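# Four arms lower a slung pipe gently into a trench

## Task

Using the pipe's slings, ease the pipe down into the trench until it lies along the trench floor over its full length. The attempt fails immediately if the pipe travels quickly while in contact with a bank or the trench, for example by being let fall from height or by rolling in.

## Robot and tools

Robots: four identical i2rt Big YAM arms named arm1, arm2, arm3 and arm4. Each has six revolute joints, a two-finger gripper and a wrist camera. Two fixed room cameras, cam_high and cam_low, also give views. The reach of a hand is about 1.0 m from the joint1 axis.

Frame: every pose is in one shared scene frame. The origin is on the floor and +z is up. Lengths are in metres. Each foot (base_link) faces along its own +x. Calibrated feet: arm1 x=-1.010 y=-0.478 z=+0.809 quat_wxyz=(+0.767, -0.008, -0.002, +0.641); arm2 x=-0.307 y=+0.516 z=+0.819 quat_wxyz=(+0.685, -0.007, -0.006, -0.728); arm3 x=+0.612 y=-0.542 z=+0.812 quat_wxyz=(+0.646, +0.002, -0.005, +0.763); arm4 x=+1.210 y=+0.500 z=+0.782 quat_wxyz=(+0.730, +0.001, -0.002, -0.683). The hand point sits between the finger pads, about 1 cm short of the tips. The fingers point along the hand's +z and open along its y. The printed hand position can be wrong, more so at long reach. hand_target is where the hand would be at the joint targets currently held.

Tool move: one action for all arms. The optional keys arm1 to arm4 each carry that arm's own part; an arm that is omitted gets nothing new. A part may hold "joints", "target" (with an optional "speed"), or both.
- "joints": absolute joint goals by name, in radians, except gripper_m in metres. joint1_rad -2.879 to 2.879 (rotates about the foot; positive is counter-clockwise seen from above; 0 unfolds along the foot's +x). joint2_rad 0 to 3.141 (shoulder; 0 has the upper arm pointing back, near level; positive lifts it up and over). joint3_rad 0 to 3.019 (elbow; 0 is folded; positive opens). joint4_rad -1.692 to 1.57 (hand pitch; positive tips the fingers up). joint5_rad -1.57 to 1.57 (hand swings sideways; positive goes to the arm's right). joint6_rad -2.094 to 2.094 (hand roll; positive is clockwise seen from behind). gripper_m 0 to 0.093, the fingertip gap. The tolerances for "done" are ±0.045, 0.14, 0.09, 0.055, 0.03, 0.035 rad and ±0.003 m. When "target" is also present, "joints" may only contain gripper_m.
- "target": one list of 7 numbers [x, y, z, qw, qx, qy, qz]. It is an absolute hand pose in the scene frame, in the same form as the printed "hand" line. The hand travels to it in a straight line starting from its hand_target.
- "speed": the top speed of that path, 0.002 to 0.5 m/s, default 0.25. Rotation is capped at twice that value in rad/s. It is refused without "target".
- "cameras": a list of camera names (arm1_cam_wrist … arm4_cam_wrist, cam_high, cam_low, or "all"). If omitted or null you get all of them; [] gives none.
All motions in one action start together. All hand paths finish together, paced by the slowest, and each lasts 0.5 to 10 s. Paths ignore obstacles and the other arms. Each control step clips the commanded pose to within 100 mm and 20 degrees of the measured hand, and damped IK favours position over orientation. Expect the hand to lag, overshoot the speed (especially near full stretch) and stop a centimetre or more off. Unknown keys make the call invalid. Out-of-range values get it refused, and after a refusal or a stop the rest of that reply's move, wait and finished_scene calls are skipped.

Tool wait: seconds from 0 to 10, plus optional cameras. It commands nothing and returns the full state. Tool zoom_image: a camera name and a region [x0, y0, x1, y1] in pixels, with (0,0) at the top-left and at most 504 by 504. It only works on a camera present in the latest images. Every image is 672x504. Tool read_manual: gives the licence texts only. Tool finished_scene: takes scene, the current scene's number. It ends the scene for good, and the pipe must then stay in place without help.

Results: the per-arm state includes joint_positions, Joint velocities (rad/s, gripper in m/s; "within noise" means still), joint torques in N m (positive toward larger joint values; joints 3 and 4 wrap past ±28), hand and hand_target. The line "move: arm1 done; arm2 time_out" gives each moved arm's worst status. "as last shown" marks arms that were not commanded. Status words: off_target means it came to rest short of the goal and may still push. time_out means it ran out of time; each joint then holds a nearby goal and keeps pushing, and on_its_own lists these. To relieve the push, send the reported position. not_followed, "joint command not followed" or "pose unreachable" means a collision check withheld the goal, although the gripper still acts. limit_stop_at_motor_heat means the arm was halted by heat, so resend the goal. In on_its_own, "held at" is the goal, not the reading. Images may lag slightly behind the state.

Gripper: when gripping hard, the reading sits up to 0.005 m below the part's width, or up to 0.002 m above it on some units. Closed on nothing it reads 0.000 to 0.003. A target just under the first-contact reading holds lightly; about 0.005 m under it applies full force (about 50 to 64 N per pad). To release, command well above the reading.

Cautions: lower the pipe slowly with all slings held, keeping it level, and never release it above the trench floor or let it roll down a bank. Do not knock anything onto the floor or out of the work area. Avoid pressing arms against each other, and never close a gripper on another robot's fingers. The clearance check can react late, and fingers, gripper housings and cameras may still meet. Arms keep pushing after contact. Holding loads, staying stretched out, or straining toward unreachable poses heats the motors: MOTOR HOT shows at 85 °C, and at 100 °C the arm goes limp for 30 to 60 s or more, dropping whatever it holds. The scene keeps running while you compose replies, and the last commands stay in force. Occasional brief pushes may disturb loose objects.

Each tool is called as name(argument=value, ...), one argument or row to a line, values as JSON.

## Session

move(
)

Scene clock: 0.00 s.
Joint torques (N m): no reading
Heat: arm1: hottest joint2_rad 29 °C; arm2: hottest gripper 29 °C; arm3: hottest joint2_rad 29 °C; arm4: hottest joint5_rad 29 °C.
Joint velocities: within noise
arm1.joint_positions: joint1_rad=+0.463 joint2_rad=+0.644 joint3_rad=+1.433 joint4_rad=-1.528 joint5_rad=-0.151 joint6_rad=+0.131 gripper_m=+0.09396
arm1.joint_status: not commanded
arm1.hand: x=-1.1007 y=-0.2799 z=+1.3245 quat_wxyz=(-0.162, +0.716, -0.571, -0.367) (m; scene frame)
arm1.hand_target: x=-1.1003 y=-0.2818 z=+1.3343 quat_wxyz=(-0.169, +0.713, -0.567, -0.376) (m; scene frame)
arm1.hand_status: not commanded
arm2.joint_positions: joint1_rad=+0.344 joint2_rad=+0.519 joint3_rad=+1.379 joint4_rad=-1.320 joint5_rad=+0.063 joint6_rad=+0.187 gripper_m=+0.09396
arm2.joint_status: not commanded
arm2.hand: x=-0.2620 y=+0.3341 z=+1.3801 quat_wxyz=(-0.439, -0.579, -0.615, +0.304) (m; scene frame)
arm2.hand_target: x=-0.2629 y=+0.3373 z=+1.3911 quat_wxyz=(-0.449, -0.575, -0.610, +0.310) (m; scene frame)
arm2.hand_status: not commanded
arm3.joint_positions: joint1_rad=-0.192 joint2_rad=+0.525 joint3_rad=+1.406 joint4_rad=-1.298 joint5_rad=-0.073 joint6_rad=+0.119 gripper_m=+0.09396
arm3.joint_status: not commanded
arm3.hand: x=+0.6033 y=-0.3522 z=+1.3879 quat_wxyz=(-0.348, +0.562, -0.618, -0.425) (m; scene frame)
arm3.hand_target: x=+0.6032 y=-0.3558 z=+1.3978 quat_wxyz=(-0.355, +0.558, -0.613, -0.433) (m; scene frame)
arm3.hand_status: not commanded
arm4.joint_positions: joint1_rad=-0.380 joint2_rad=+0.466 joint3_rad=+1.426 joint4_rad=-1.395 joint5_rad=+0.164 joint6_rad=+0.191 gripper_m=+0.09396
arm4.joint_status: not commanded
arm4.hand: x=+1.1323 y=+0.3633 z=+1.3533 quat_wxyz=(-0.305, -0.747, -0.388, +0.446) (m; scene frame)
arm4.hand_target: x=+1.1330 y=+0.3657 z=+1.3639 quat_wxyz=(-0.312, -0.741, -0.383, +0.454) (m; scene frame)
arm4.hand_status: not commanded
pictures: arm1_cam_wrist, arm2_cam_wrist, arm3_cam_wrist, arm4_cam_wrist, cam_high, cam_low

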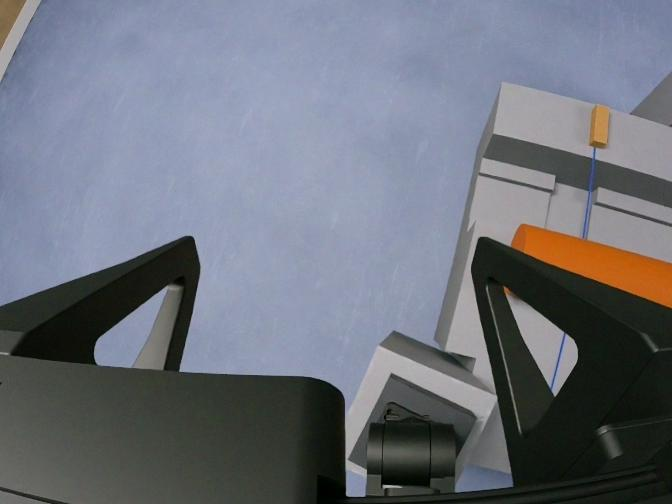

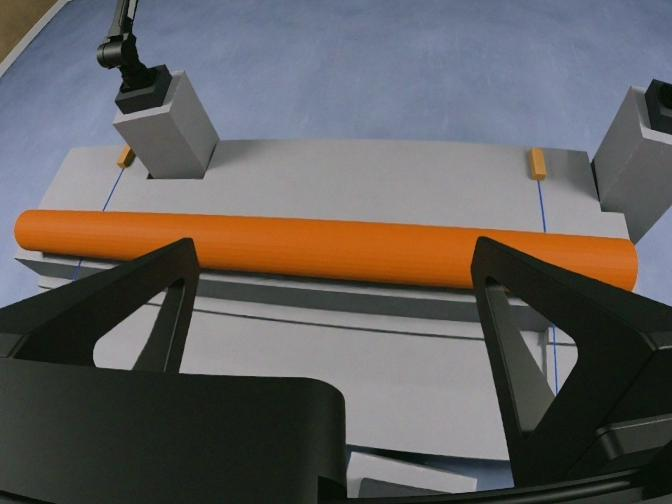

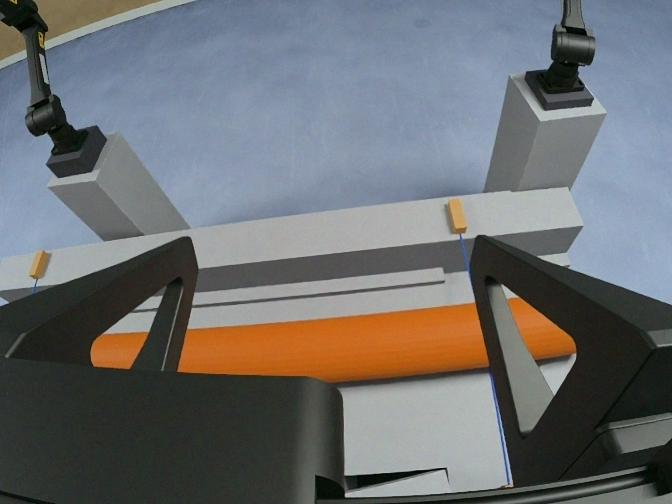

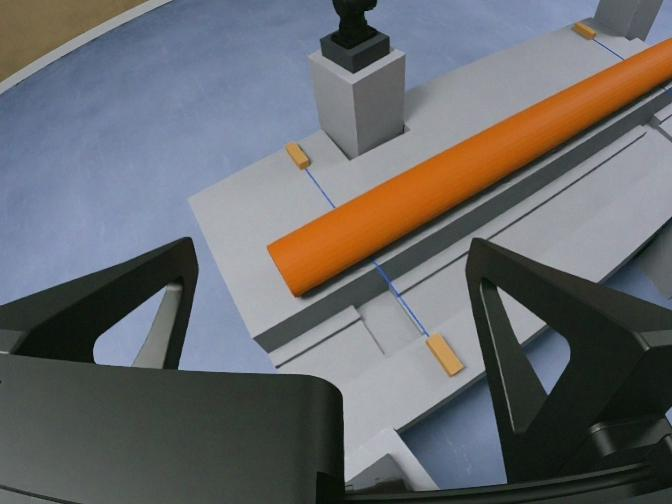

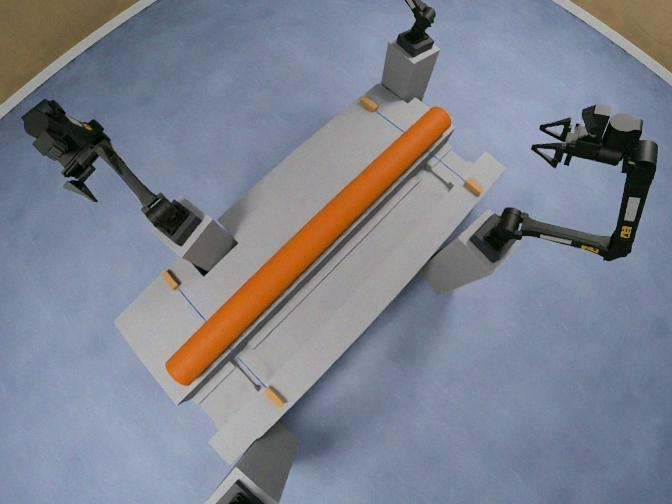

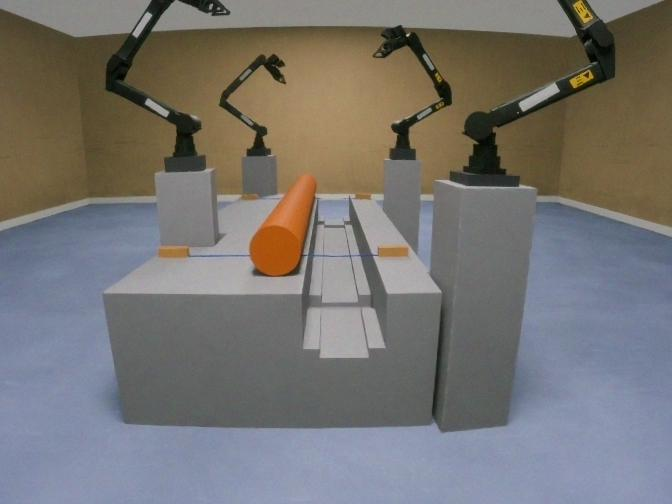

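zoom_image(
  camera="cam_high",
  region=[340, 60, 520, 240],
)

zoom_image(
  camera="cam_high",
  region=[110, 250, 340, 480],
)

zoom_image(
  camera="cam_low",
  region=[100, 160, 450, 430],
)

zoom_image(
  camera="arm4_cam_wrist",
  region=[180, 120, 672, 420],
)

Scaled by 2.800.

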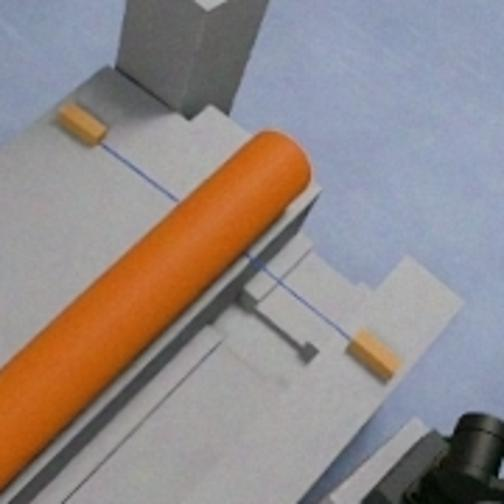

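Scaled by 2.191.

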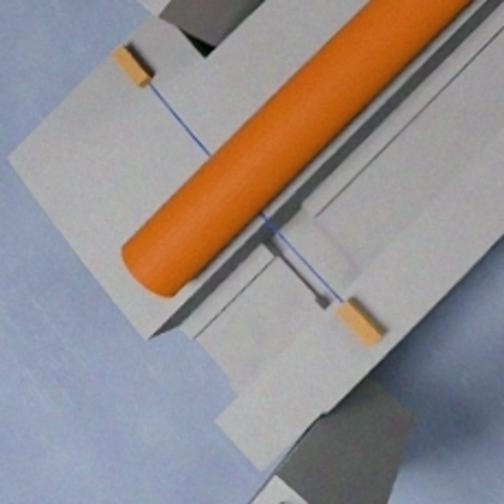

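Scaled by 1.440.

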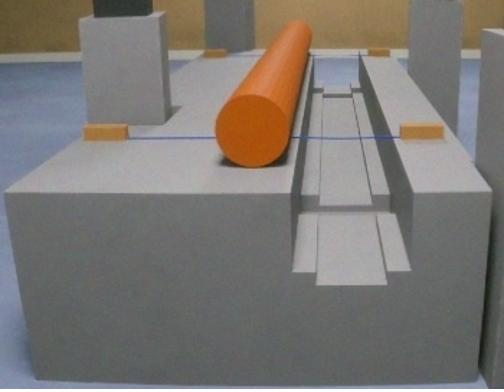

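Scaled by 1.024 from the camera's 672x504 image, which has a finer 960x720 frame.

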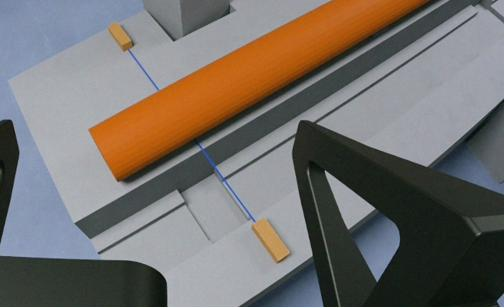

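move(
  arm1={"joints": {"joint1_rad": -1.541, "joint2_rad": 1.616, "joint3_rad": 0.628, "joint4_rad": -0.583, "joint5_rad": 0, "joint6_rad": -1.719}},
  arm2={"joints": {"joint1_rad": -0.972, "joint2_rad": 1.899, "joint3_rad": 1.038, "joint4_rad": -0.710, "joint5_rad": 0, "joint6_rad": -1.033}},
  arm3={"joints": {"joint1_rad": -1.574, "joint2_rad": 1.482, "joint3_rad": 0.438, "joint4_rad": -0.527, "joint5_rad": 0, "joint6_rad": -1.408}},
  arm4={"joints": {"joint1_rad": -1.053, "joint2_rad": 1.702, "joint3_rad": 0.867, "joint4_rad": -0.737, "joint5_rad": 0, "joint6_rad": -0.987}},
)

Scene clock: 111.30 s.
Joint torques (N m): arm1=[0.26 -9.05 4.79 0.94 -0.15 -0.09] | arm2=[-0.5 -16.91 7.04 -0.1 -0.23 0.03] | arm3=[1.08 -8.06 4.44 0.43 -0.35 -0.07] | arm4=[0.67 -13.04 6.02 0.61 -0.01 0]
Heat: arm1: hottest joint3_rad 35 °C; arm2: hottest joint3_rad 38 °C; arm3: hottest joint3_rad 30 °C; arm4: hottest joint3_rad 33 °C.
move: arm1 done; arm2 done; arm3 done; arm4 done
Joint velocities: within noise
arm1.joint_positions: joint1_rad=-1.542 joint2_rad=+1.601 joint3_rad=+0.633 joint4_rad=-0.593 joint5_rad=+0.001 joint6_rad=-1.710 gripper_m=+0.09398
arm1.joint_status: all done
arm1.hand: x=-0.6932 y=-0.5269 z=+0.7602 quat_wxyz=(-0.004, +0.704, -0.710, +0.012) (m; scene frame)
arm1.hand_target: x=-0.6961 y=-0.5260 z=+0.7545 quat_wxyz=(-0.002, +0.707, -0.707, +0.008) (m; scene frame)
arm1.hand_status: not commanded
arm2.joint_positions: joint1_rad=-0.974 joint2_rad=+1.908 joint3_rad=+1.036 joint4_rad=-0.719 joint5_rad=+0.002 joint6_rad=-1.026 gripper_m=+0.09397
arm2.joint_status: all done
arm2.hand: x=-0.6960 y=+0.2849 z=+0.7514 quat_wxyz=(-0.007, -0.710, -0.704, -0.003) (m; scene frame)
arm2.hand_target: x=-0.6999 y=+0.2814 z=+0.7556 quat_wxyz=(-0.005, -0.707, -0.707, +0.007) (m; scene frame)
arm2.hand_status: not commanded
arm3.joint_positions: joint1_rad=-1.572 joint2_rad=+1.475 joint3_rad=+0.433 joint4_rad=-0.537 joint5_rad=+0.003 joint6_rad=-1.401 gripper_m=+0.09397
arm3.joint_status: all done
arm3.hand: x=+0.8532 y=-0.5029 z=+0.7515 quat_wxyz=(-0.001, +0.705, -0.709, -0.003) (m; scene frame)
arm3.hand_target: x=+0.8571 y=-0.5023 z=+0.7509 quat_wxyz=(-0.005, +0.707, -0.707, -0.002) (m; scene frame)
arm3.hand_status: not commanded
arm4.joint_positions: joint1_rad=-1.058 joint2_rad=+1.712 joint3_rad=+0.856 joint4_rad=-0.750 joint5_rad=+0.000 joint6_rad=-0.974 gripper_m=+0.09397
arm4.joint_status: all done
arm4.hand: x=+0.8879 y=+0.2900 z=+0.7429 quat_wxyz=(-0.006, -0.713, -0.700, -0.018) (m; scene frame)
arm4.hand_target: x=+0.8803 y=+0.2825 z=+0.7491 quat_wxyz=(-0.003, -0.707, -0.707, -0.001) (m; scene frame)
arm4.hand_status: not commanded
pictures: arm1_cam_wrist, arm2_cam_wrist, arm3_cam_wrist, arm4_cam_wrist, cam_high, cam_low

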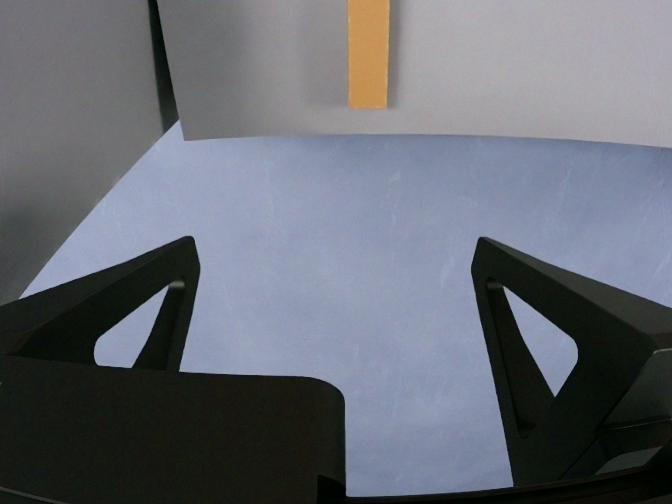

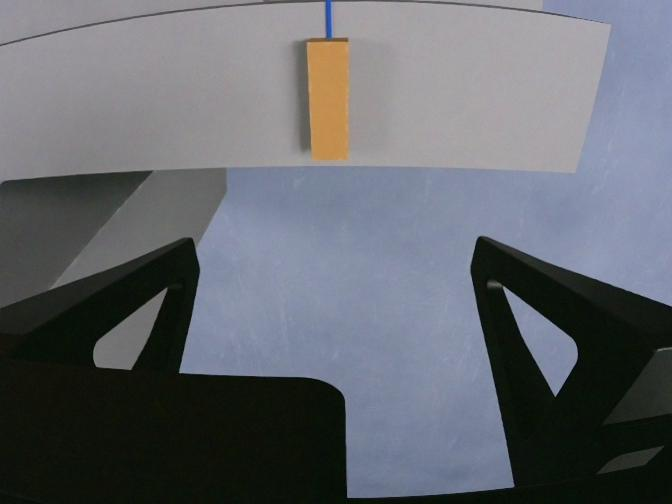

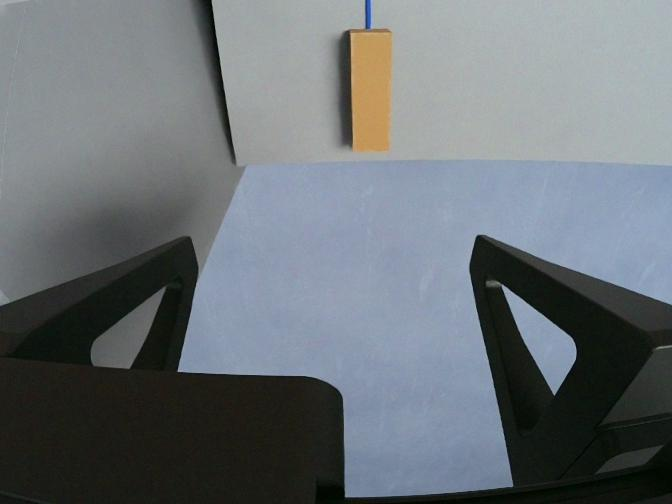

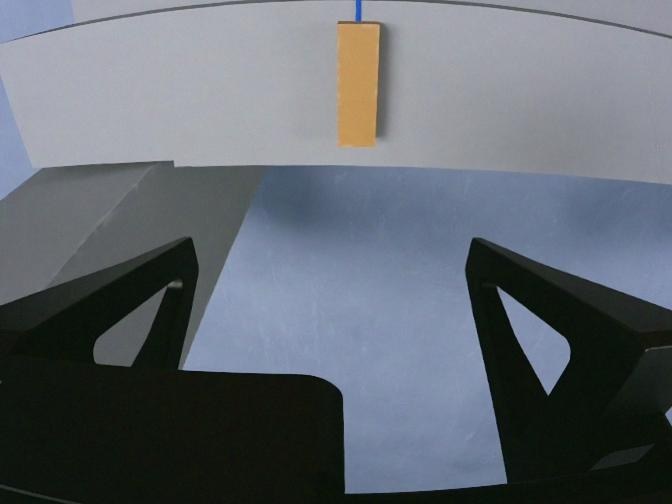

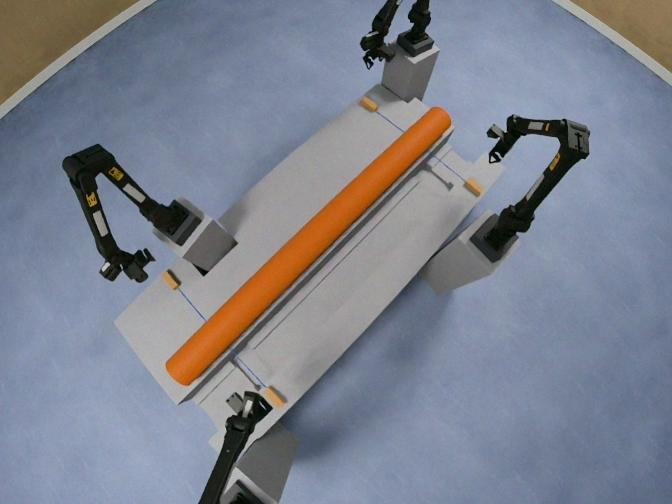

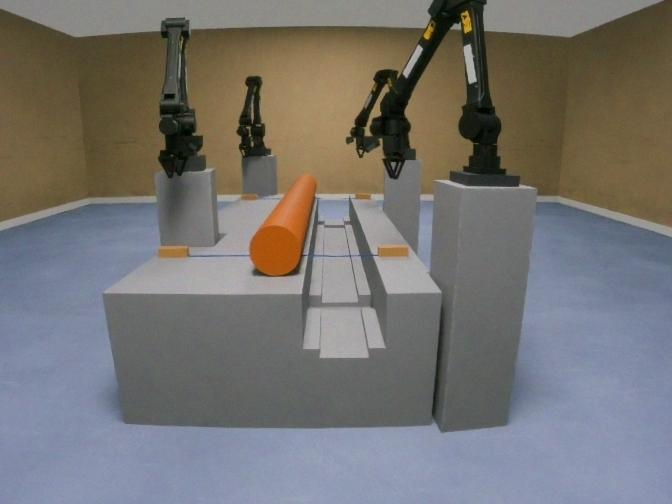

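move(
  arm1={"target": [-0.665, -0.475, 0.64, 0, 0.7071, -0.7071, 0], "speed": 0.25},
  arm2={"target": [-0.693, 0.272, 0.64, 0, 0.7071, 0.7071, 0], "speed": 0.25},
  arm3={"target": [0.881, -0.487, 0.64, 0, 0.7071, -0.7071, 0], "speed": 0.25},
  arm4={"target": [0.877, 0.268, 0.64, 0, 0.7071, 0.7071, 0], "speed": 0.25},
)

Scene clock: 128.27 s.
Joint torques (N m): arm1=[0.73 -12.81 3.38 0.91 -0.1 0.1] | arm2=[0.44 -18.55 5.63 0.02 -0.09 0.24] | arm3=[1.67 -13.22 1.39 0.38 -0.1 0.09] | arm4=[0.79 -15.5 4.45 0.59 0.1 0.3]
Heat: arm1: hottest joint3_rad 34 °C; arm2: hottest joint3_rad 36 °C; arm3: hottest joint3_rad 30 °C; arm4: hottest joint3_rad 33 °C.
move: arm1 done; arm2 off_target; arm3 done; arm4 off_target
Joint velocities: within noise
arm1.joint_positions: joint1_rad=-1.385 joint2_rad=+2.014 joint3_rad=+0.697 joint4_rad=-0.285 joint5_rad=-0.009 joint6_rad=-1.570 gripper_m=+0.09398
arm1.joint_status: not commanded
arm1.hand: x=-0.6744 y=-0.4759 z=+0.6415 quat_wxyz=(+0.006, +0.710, -0.705, -0.006) (m; scene frame)
arm1.hand_target: x=-0.6652 y=-0.4750 z=+0.6402 quat_wxyz=(+0.000, +0.707, -0.707, +0.000) (m; scene frame)
arm1.hand_status: done (0.010 m and 1.1 deg from the pose sent, 0.134 m and 1.6 deg at the start)
arm2.joint_positions: joint1_rad=-0.958 joint2_rad=+2.179 joint3_rad=+1.036 joint4_rad=-0.475 joint5_rad=+0.011 joint6_rad=-1.014 gripper_m=+0.09397
arm2.joint_status: not commanded
arm2.hand: x=-0.6837 y=+0.2840 z=+0.6333 quat_wxyz=(-0.005, -0.709, -0.705, -0.018) (m; scene frame)
arm2.hand_target: x=-0.6928 y=+0.2721 z=+0.6402 quat_wxyz=(+0.000, -0.707, -0.707, +0.000) (m; scene frame)
arm2.hand_status: off_target (0.017 m and 2.2 deg from the pose sent, 0.112 m and 1.0 deg at the start)
arm3.joint_positions: joint1_rad=-1.539 joint2_rad=+1.975 joint3_rad=+0.507 joint4_rad=-0.127 joint5_rad=+0.006 joint6_rad=-1.373 gripper_m=+0.09397
arm3.joint_status: not commanded
arm3.hand: x=+0.8743 y=-0.4900 z=+0.6394 quat_wxyz=(+0.007, +0.707, -0.707, -0.006) (m; scene frame)
arm3.hand_target: x=+0.8808 y=-0.4870 z=+0.6400 quat_wxyz=(+0.000, +0.707, -0.707, +0.000) (m; scene frame)
arm3.hand_status: done (0.007 m and 1.1 deg from the pose sent, 0.116 m and 0.5 deg at the start)
arm4.joint_positions: joint1_rad=-1.035 joint2_rad=+2.007 joint3_rad=+0.856 joint4_rad=-0.462 joint5_rad=+0.002 joint6_rad=-0.974 gripper_m=+0.09397
arm4.joint_status: not commanded
arm4.hand: x=+0.8895 y=+0.2801 z=+0.6318 quat_wxyz=(-0.005, -0.705, -0.709, -0.022) (m; scene frame)
arm4.hand_target: x=+0.8773 y=+0.2681 z=+0.6403 quat_wxyz=(+0.000, -0.707, -0.707, +0.000) (m; scene frame)
arm4.hand_status: off_target (0.019 m and 2.6 deg from the pose sent, 0.106 m and 2.4 deg at the start)
pictures: arm1_cam_wrist, arm2_cam_wrist, arm3_cam_wrist, arm4_cam_wrist, cam_high, cam_low

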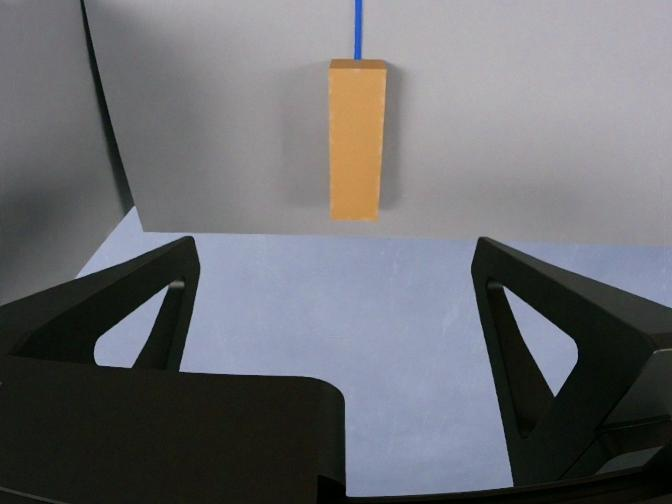

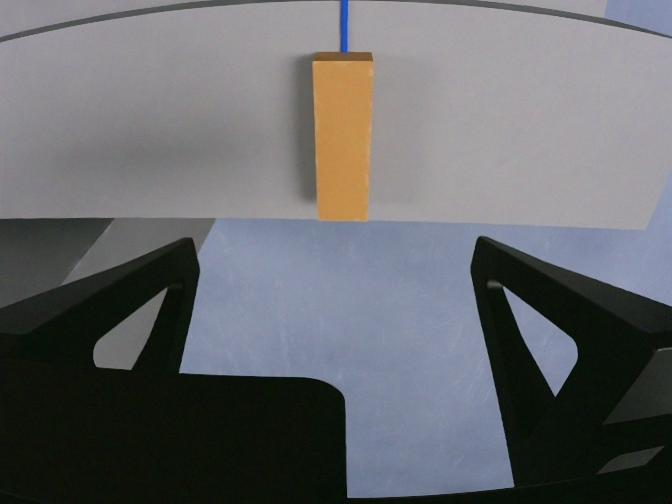

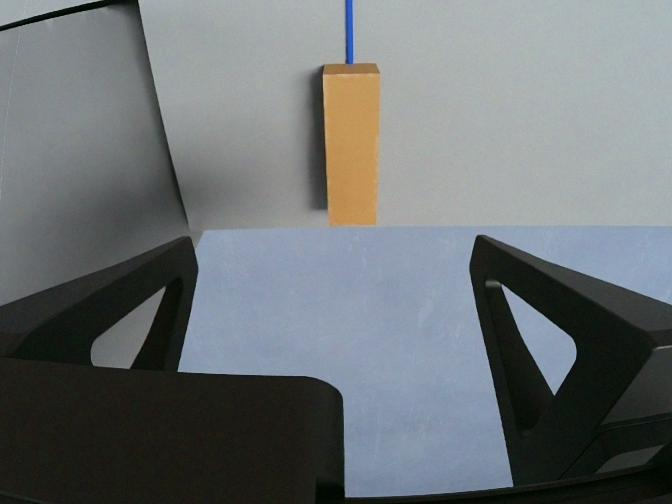

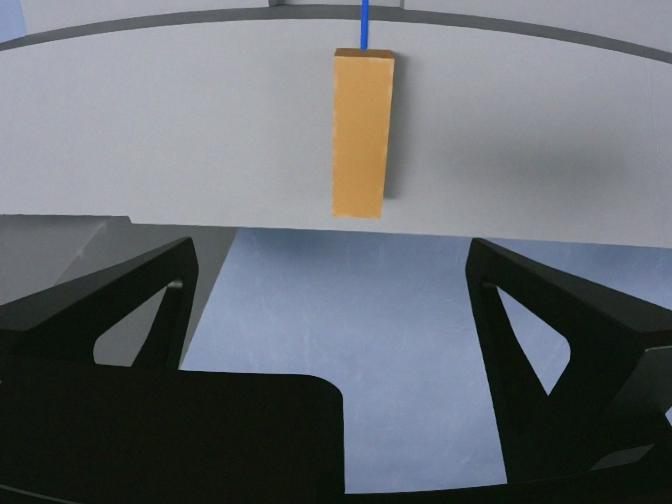

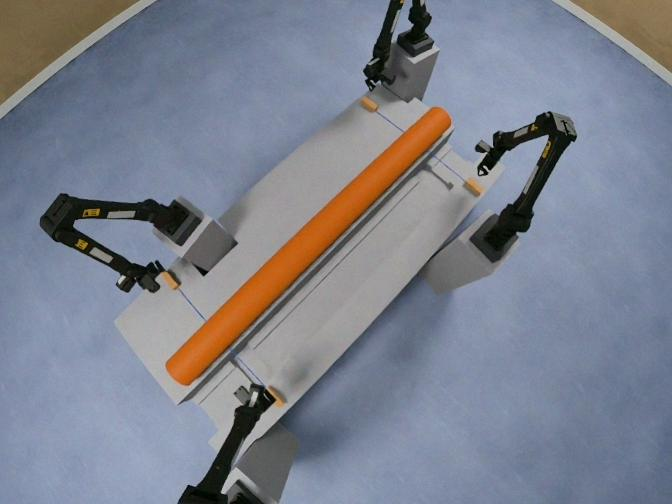

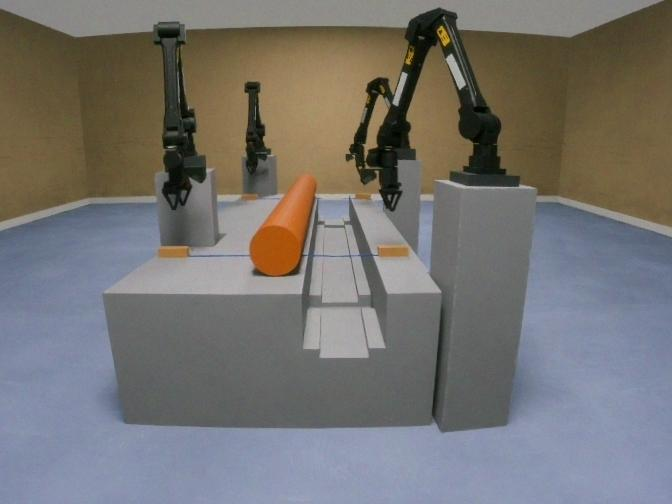

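move(
  arm1={"target": [-0.651, -0.486, 0.58, 0, 0.7071, -0.7071, 0], "speed": 0.2},
  arm2={"target": [-0.695, 0.281, 0.585, 0, 0.7071, 0.7071, 0], "speed": 0.2},
  arm3={"target": [0.890, -0.503, 0.58, 0, 0.7071, -0.7071, 0], "speed": 0.2},
  arm4={"target": [0.866, 0.276, 0.585, 0, 0.7071, 0.7071, 0], "speed": 0.2},
)

Scene clock: 147.63 s.
Joint torques (N m): arm1=[-0.56 -13.98 2.4 0.85 -0.09 -0.11] | arm2=[-1.26 -18.43 5.55 -0.02 -0.09 0.05] | arm3=[0.91 -14.74 -0.03 0.42 -0.14 -0.08] | arm4=[-0.21 -15.85 4.05 0.58 0.09 0]
Heat: arm1: hottest joint3_rad 32 °C; arm2: hottest joint3_rad 35 °C; arm3: hottest joint2_rad 30 °C; arm4: hottest joint3_rad 32 °C.
move: arm1 done; arm2 off_target; arm3 done; arm4 off_target
Joint velocities: within noise
arm1.joint_positions: joint1_rad=-1.404 joint2_rad=+2.210 joint3_rad=+0.782 joint4_rad=-0.168 joint5_rad=-0.009 joint6_rad=-1.580 gripper_m=+0.09398
arm1.joint_status: not commanded
arm1.hand: x=-0.6568 y=-0.4832 z=+0.5838 quat_wxyz=(+0.004, +0.706, -0.708, -0.004) (m; scene frame)
arm1.hand_target: x=-0.6512 y=-0.4859 z=+0.5801 quat_wxyz=(+0.000, +0.707, -0.707, +0.000) (m; scene frame)
arm1.hand_status: done (0.007 m and 0.6 deg from the pose sent, 0.067 m and 1.1 deg at the start)
arm2.joint_positions: joint1_rad=-0.958 joint2_rad=+2.309 joint3_rad=+1.052 joint4_rad=-0.366 joint5_rad=+0.012 joint6_rad=-1.020 gripper_m=+0.09397
arm2.joint_status: not commanded
arm2.hand: x=-0.6765 y=+0.2878 z=+0.5799 quat_wxyz=(-0.005, -0.706, -0.707, -0.020) (m; scene frame)
arm2.hand_target: x=-0.6949 y=+0.2812 z=+0.5856 quat_wxyz=(+0.000, -0.707, -0.707, +0.000) (m; scene frame)
arm2.hand_status: off_target (0.020 m and 2.4 deg from the pose sent, 0.050 m and 2.1 deg at the start)
arm3.joint_positions: joint1_rad=-1.591 joint2_rad=+2.211 joint3_rad=+0.580 joint4_rad=+0.041 joint5_rad=+0.007 joint6_rad=-1.423 gripper_m=+0.09397
arm3.joint_status: not commanded
arm3.hand: x=+0.8849 y=-0.5023 z=+0.5797 quat_wxyz=(+0.005, +0.706, -0.708, -0.005) (m; scene frame)
arm3.hand_target: x=+0.8900 y=-0.5030 z=+0.5800 quat_wxyz=(+0.000, +0.707, -0.707, +0.000) (m; scene frame)
arm3.hand_status: done (0.005 m and 0.9 deg from the pose sent, 0.063 m and 1.1 deg at the start)
arm4.joint_positions: joint1_rad=-1.051 joint2_rad=+2.157 joint3_rad=+0.886 joint4_rad=-0.343 joint5_rad=+0.003 joint6_rad=-0.979 gripper_m=+0.09397
arm4.joint_status: not commanded
arm4.hand: x=+0.8850 y=+0.2844 z=+0.5789 quat_wxyz=(-0.005, -0.709, -0.705, -0.022) (m; scene frame)
arm4.hand_target: x=+0.8663 y=+0.2762 z=+0.5854 quat_wxyz=(+0.000, -0.707, -0.707, +0.000) (m; scene frame)
arm4.hand_status: off_target (0.022 m and 2.6 deg from the pose sent, 0.052 m and 2.6 deg at the start)
pictures: arm1_cam_wrist, arm2_cam_wrist, arm3_cam_wrist, arm4_cam_wrist, cam_high, cam_low

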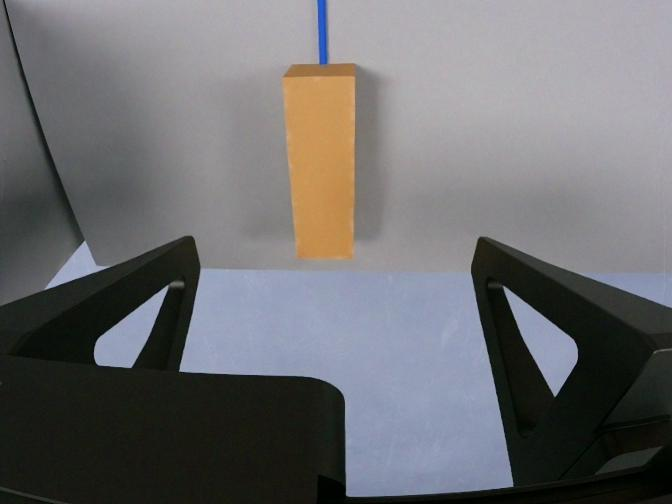

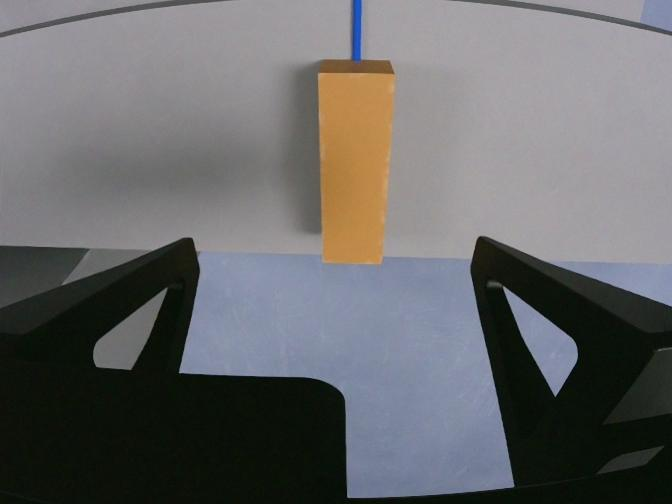

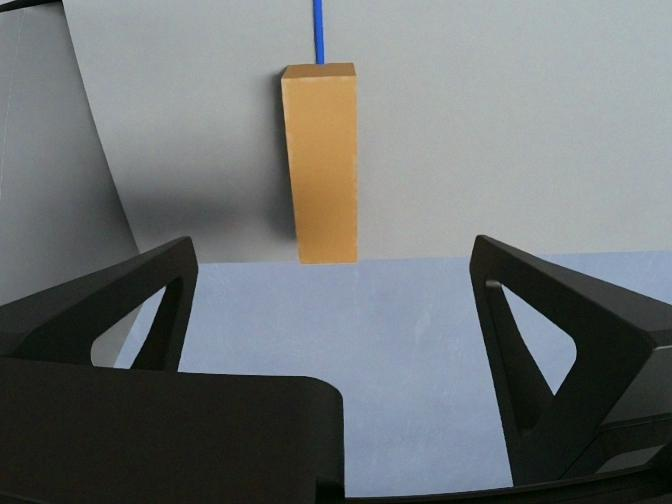

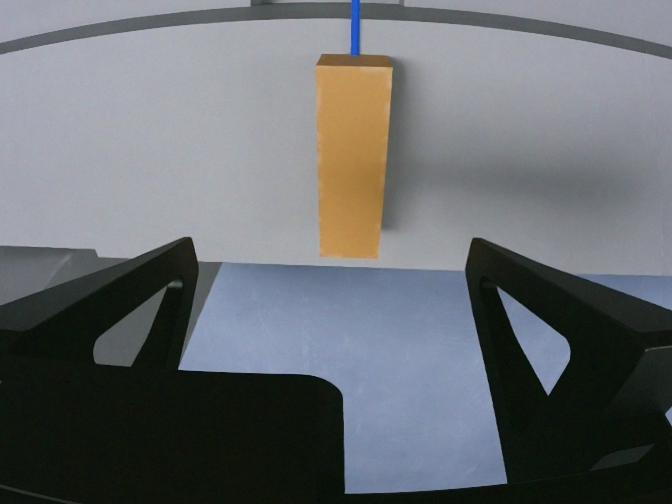

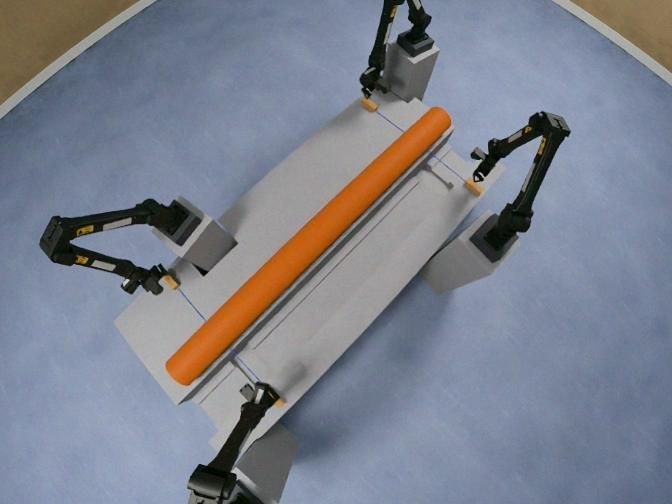

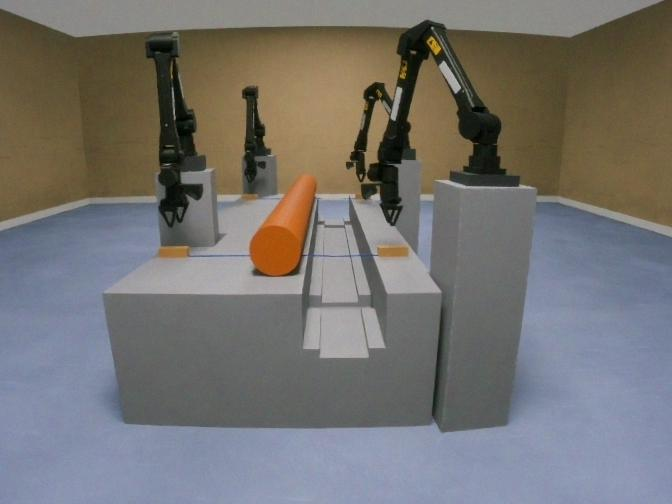

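move(
  arm1={"target": [-0.656, -0.489, 0.497, 0, 0.7071, -0.7071, 0], "speed": 0.15},
  arm2={"target": [-0.703, 0.283, 0.506, 0, 0.7071, 0.7071, 0], "speed": 0.15},
  arm3={"target": [0.886, -0.508, 0.50, 0, 0.7071, -0.7071, 0], "speed": 0.15},
  arm4={"target": [0.860, 0.278, 0.5065, 0, 0.7071, 0.7071, 0], "speed": 0.15},
)

zoom_image(
  camera="cam_low",
  region=[140, 190, 240, 265],
)

zoom_image(
  camera="cam_low",
  region=[340, 190, 440, 265],
)

Scene clock: 165.03 s.
Joint torques (N m): arm1=[-1.03 -14.33 0.58 0.95 -0.06 -0.1] | arm2=[-1.61 -19.14 4.21 -0.01 -0.1 0.05] | arm3=[0.44 -15.5 -1.46 0.4 -0.13 -0.06] | arm4=[-0.38 -16.62 2.66 0.62 0.08 -0.01]
Heat: arm1: hottest joint2_rad 31 °C; arm2: hottest joint3_rad 34 °C; arm3: hottest joint2_rad 30 °C; arm4: hottest joint3_rad 31 °C.
move: arm1 done; arm2 off_target; arm3 done; arm4 off_target
Joint velocities: within noise
arm1.joint_positions: joint1_rad=-1.409 joint2_rad=+2.461 joint3_rad=+0.878 joint4_rad=-0.005 joint5_rad=-0.009 joint6_rad=-1.587 gripper_m=+0.09398
arm1.joint_status: not commanded
arm1.hand: x=-0.6562 y=-0.4857 z=+0.5021 quat_wxyz=(+0.001, +0.707, -0.707, -0.001) (m; scene frame)
arm1.hand_target: x=-0.6561 y=-0.4890 z=+0.4971 quat_wxyz=(+0.000, +0.707, -0.707, +0.000) (m; scene frame)
arm1.hand_status: done (0.006 m and 0.2 deg from the pose sent, 0.087 m and 0.6 deg at the start)
arm2.joint_positions: joint1_rad=-0.967 joint2_rad=+2.514 joint3_rad=+1.163 joint4_rad=-0.264 joint5_rad=+0.013 joint6_rad=-1.035 gripper_m=+0.09397
arm2.joint_status: not commanded
arm2.hand: x=-0.6865 y=+0.2853 z=+0.5036 quat_wxyz=(-0.005, -0.705, -0.709, -0.016) (m; scene frame)
arm2.hand_target: x=-0.7029 y=+0.2831 z=+0.5064 quat_wxyz=(+0.000, -0.707, -0.707, +0.000) (m; scene frame)
arm2.hand_status: off_target (0.017 m and 1.9 deg from the pose sent, 0.079 m and 2.4 deg at the start)
arm3.joint_positions: joint1_rad=-1.605 joint2_rad=+2.492 joint3_rad=+0.687 joint4_rad=+0.221 joint5_rad=+0.007 joint6_rad=-1.442 gripper_m=+0.09397
arm3.joint_status: not commanded
arm3.hand: x=+0.8832 y=-0.5056 z=+0.5011 quat_wxyz=(+0.003, +0.708, -0.707, -0.003) (m; scene frame)
arm3.hand_target: x=+0.8859 y=-0.5080 z=+0.5000 quat_wxyz=(+0.000, +0.707, -0.707, +0.000) (m; scene frame)
arm3.hand_status: done (0.004 m and 0.5 deg from the pose sent, 0.080 m and 0.9 deg at the start)
arm4.joint_positions: joint1_rad=-1.062 joint2_rad=+2.376 joint3_rad=+0.976 joint4_rad=-0.205 joint5_rad=+0.003 joint6_rad=-0.992 gripper_m=+0.09397
arm4.joint_status: not commanded
arm4.hand: x=+0.8760 y=+0.2833 z=+0.5029 quat_wxyz=(-0.004, -0.708, -0.706, -0.018) (m; scene frame)
arm4.hand_target: x=+0.8601 y=+0.2782 z=+0.5069 quat_wxyz=(+0.000, -0.707, -0.707, +0.000) (m; scene frame)
arm4.hand_status: off_target (0.017 m and 2.1 deg from the pose sent, 0.077 m and 2.6 deg at the start)
pictures: arm1_cam_wrist, arm2_cam_wrist, arm3_cam_wrist, arm4_cam_wrist, cam_high, cam_low

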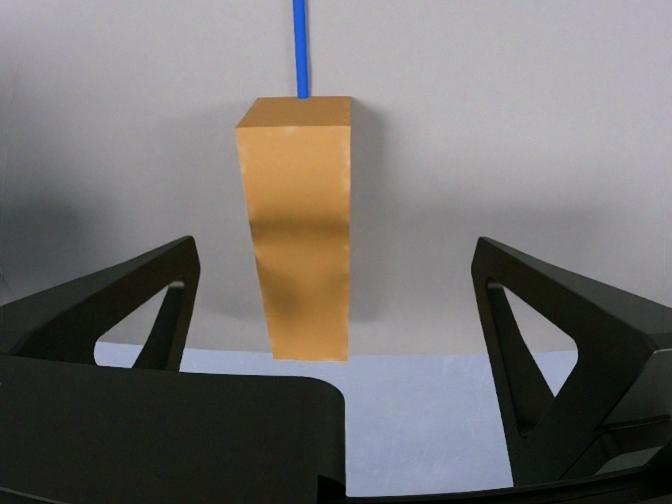

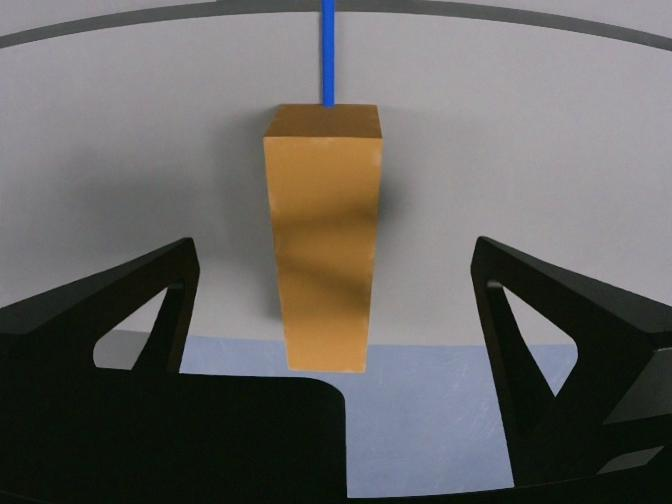

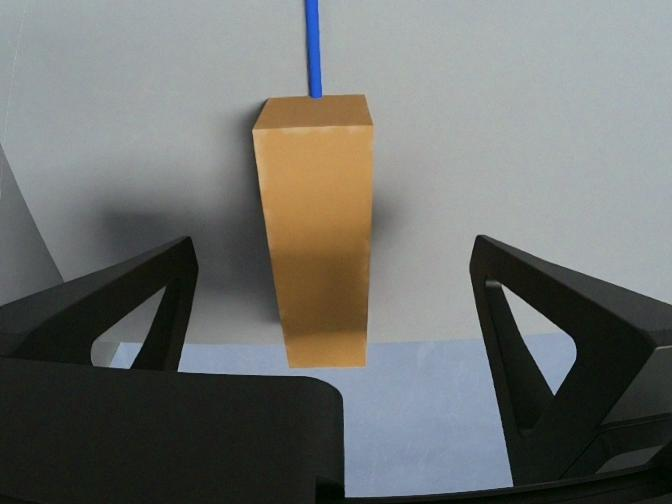

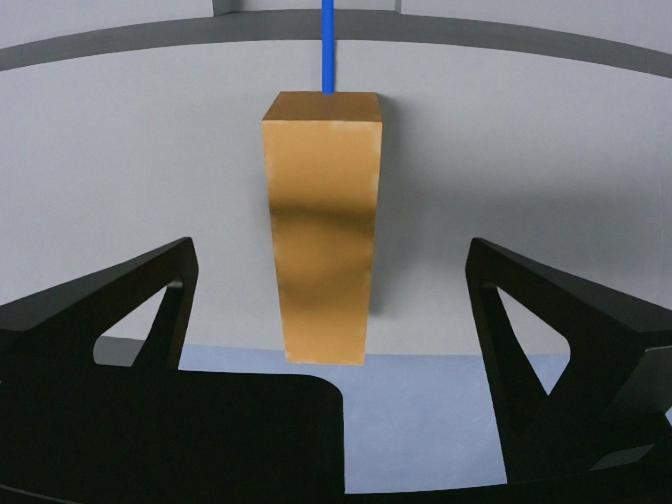

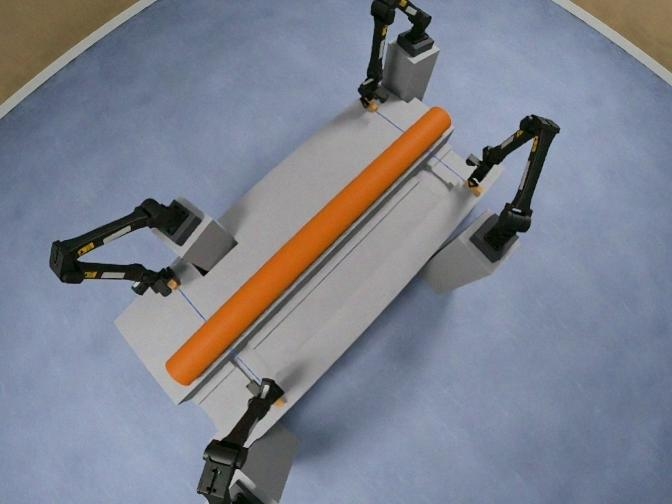

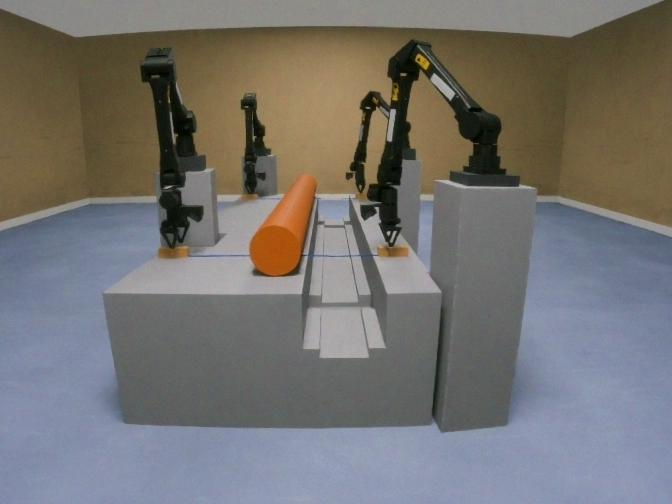

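Scaled by 5.040.

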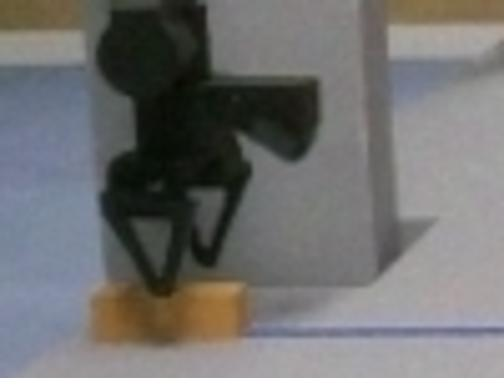

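Scaled by 5.040.

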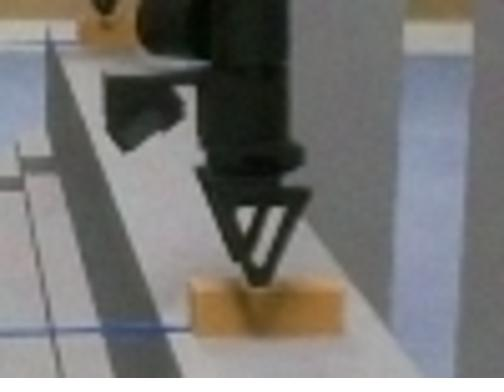

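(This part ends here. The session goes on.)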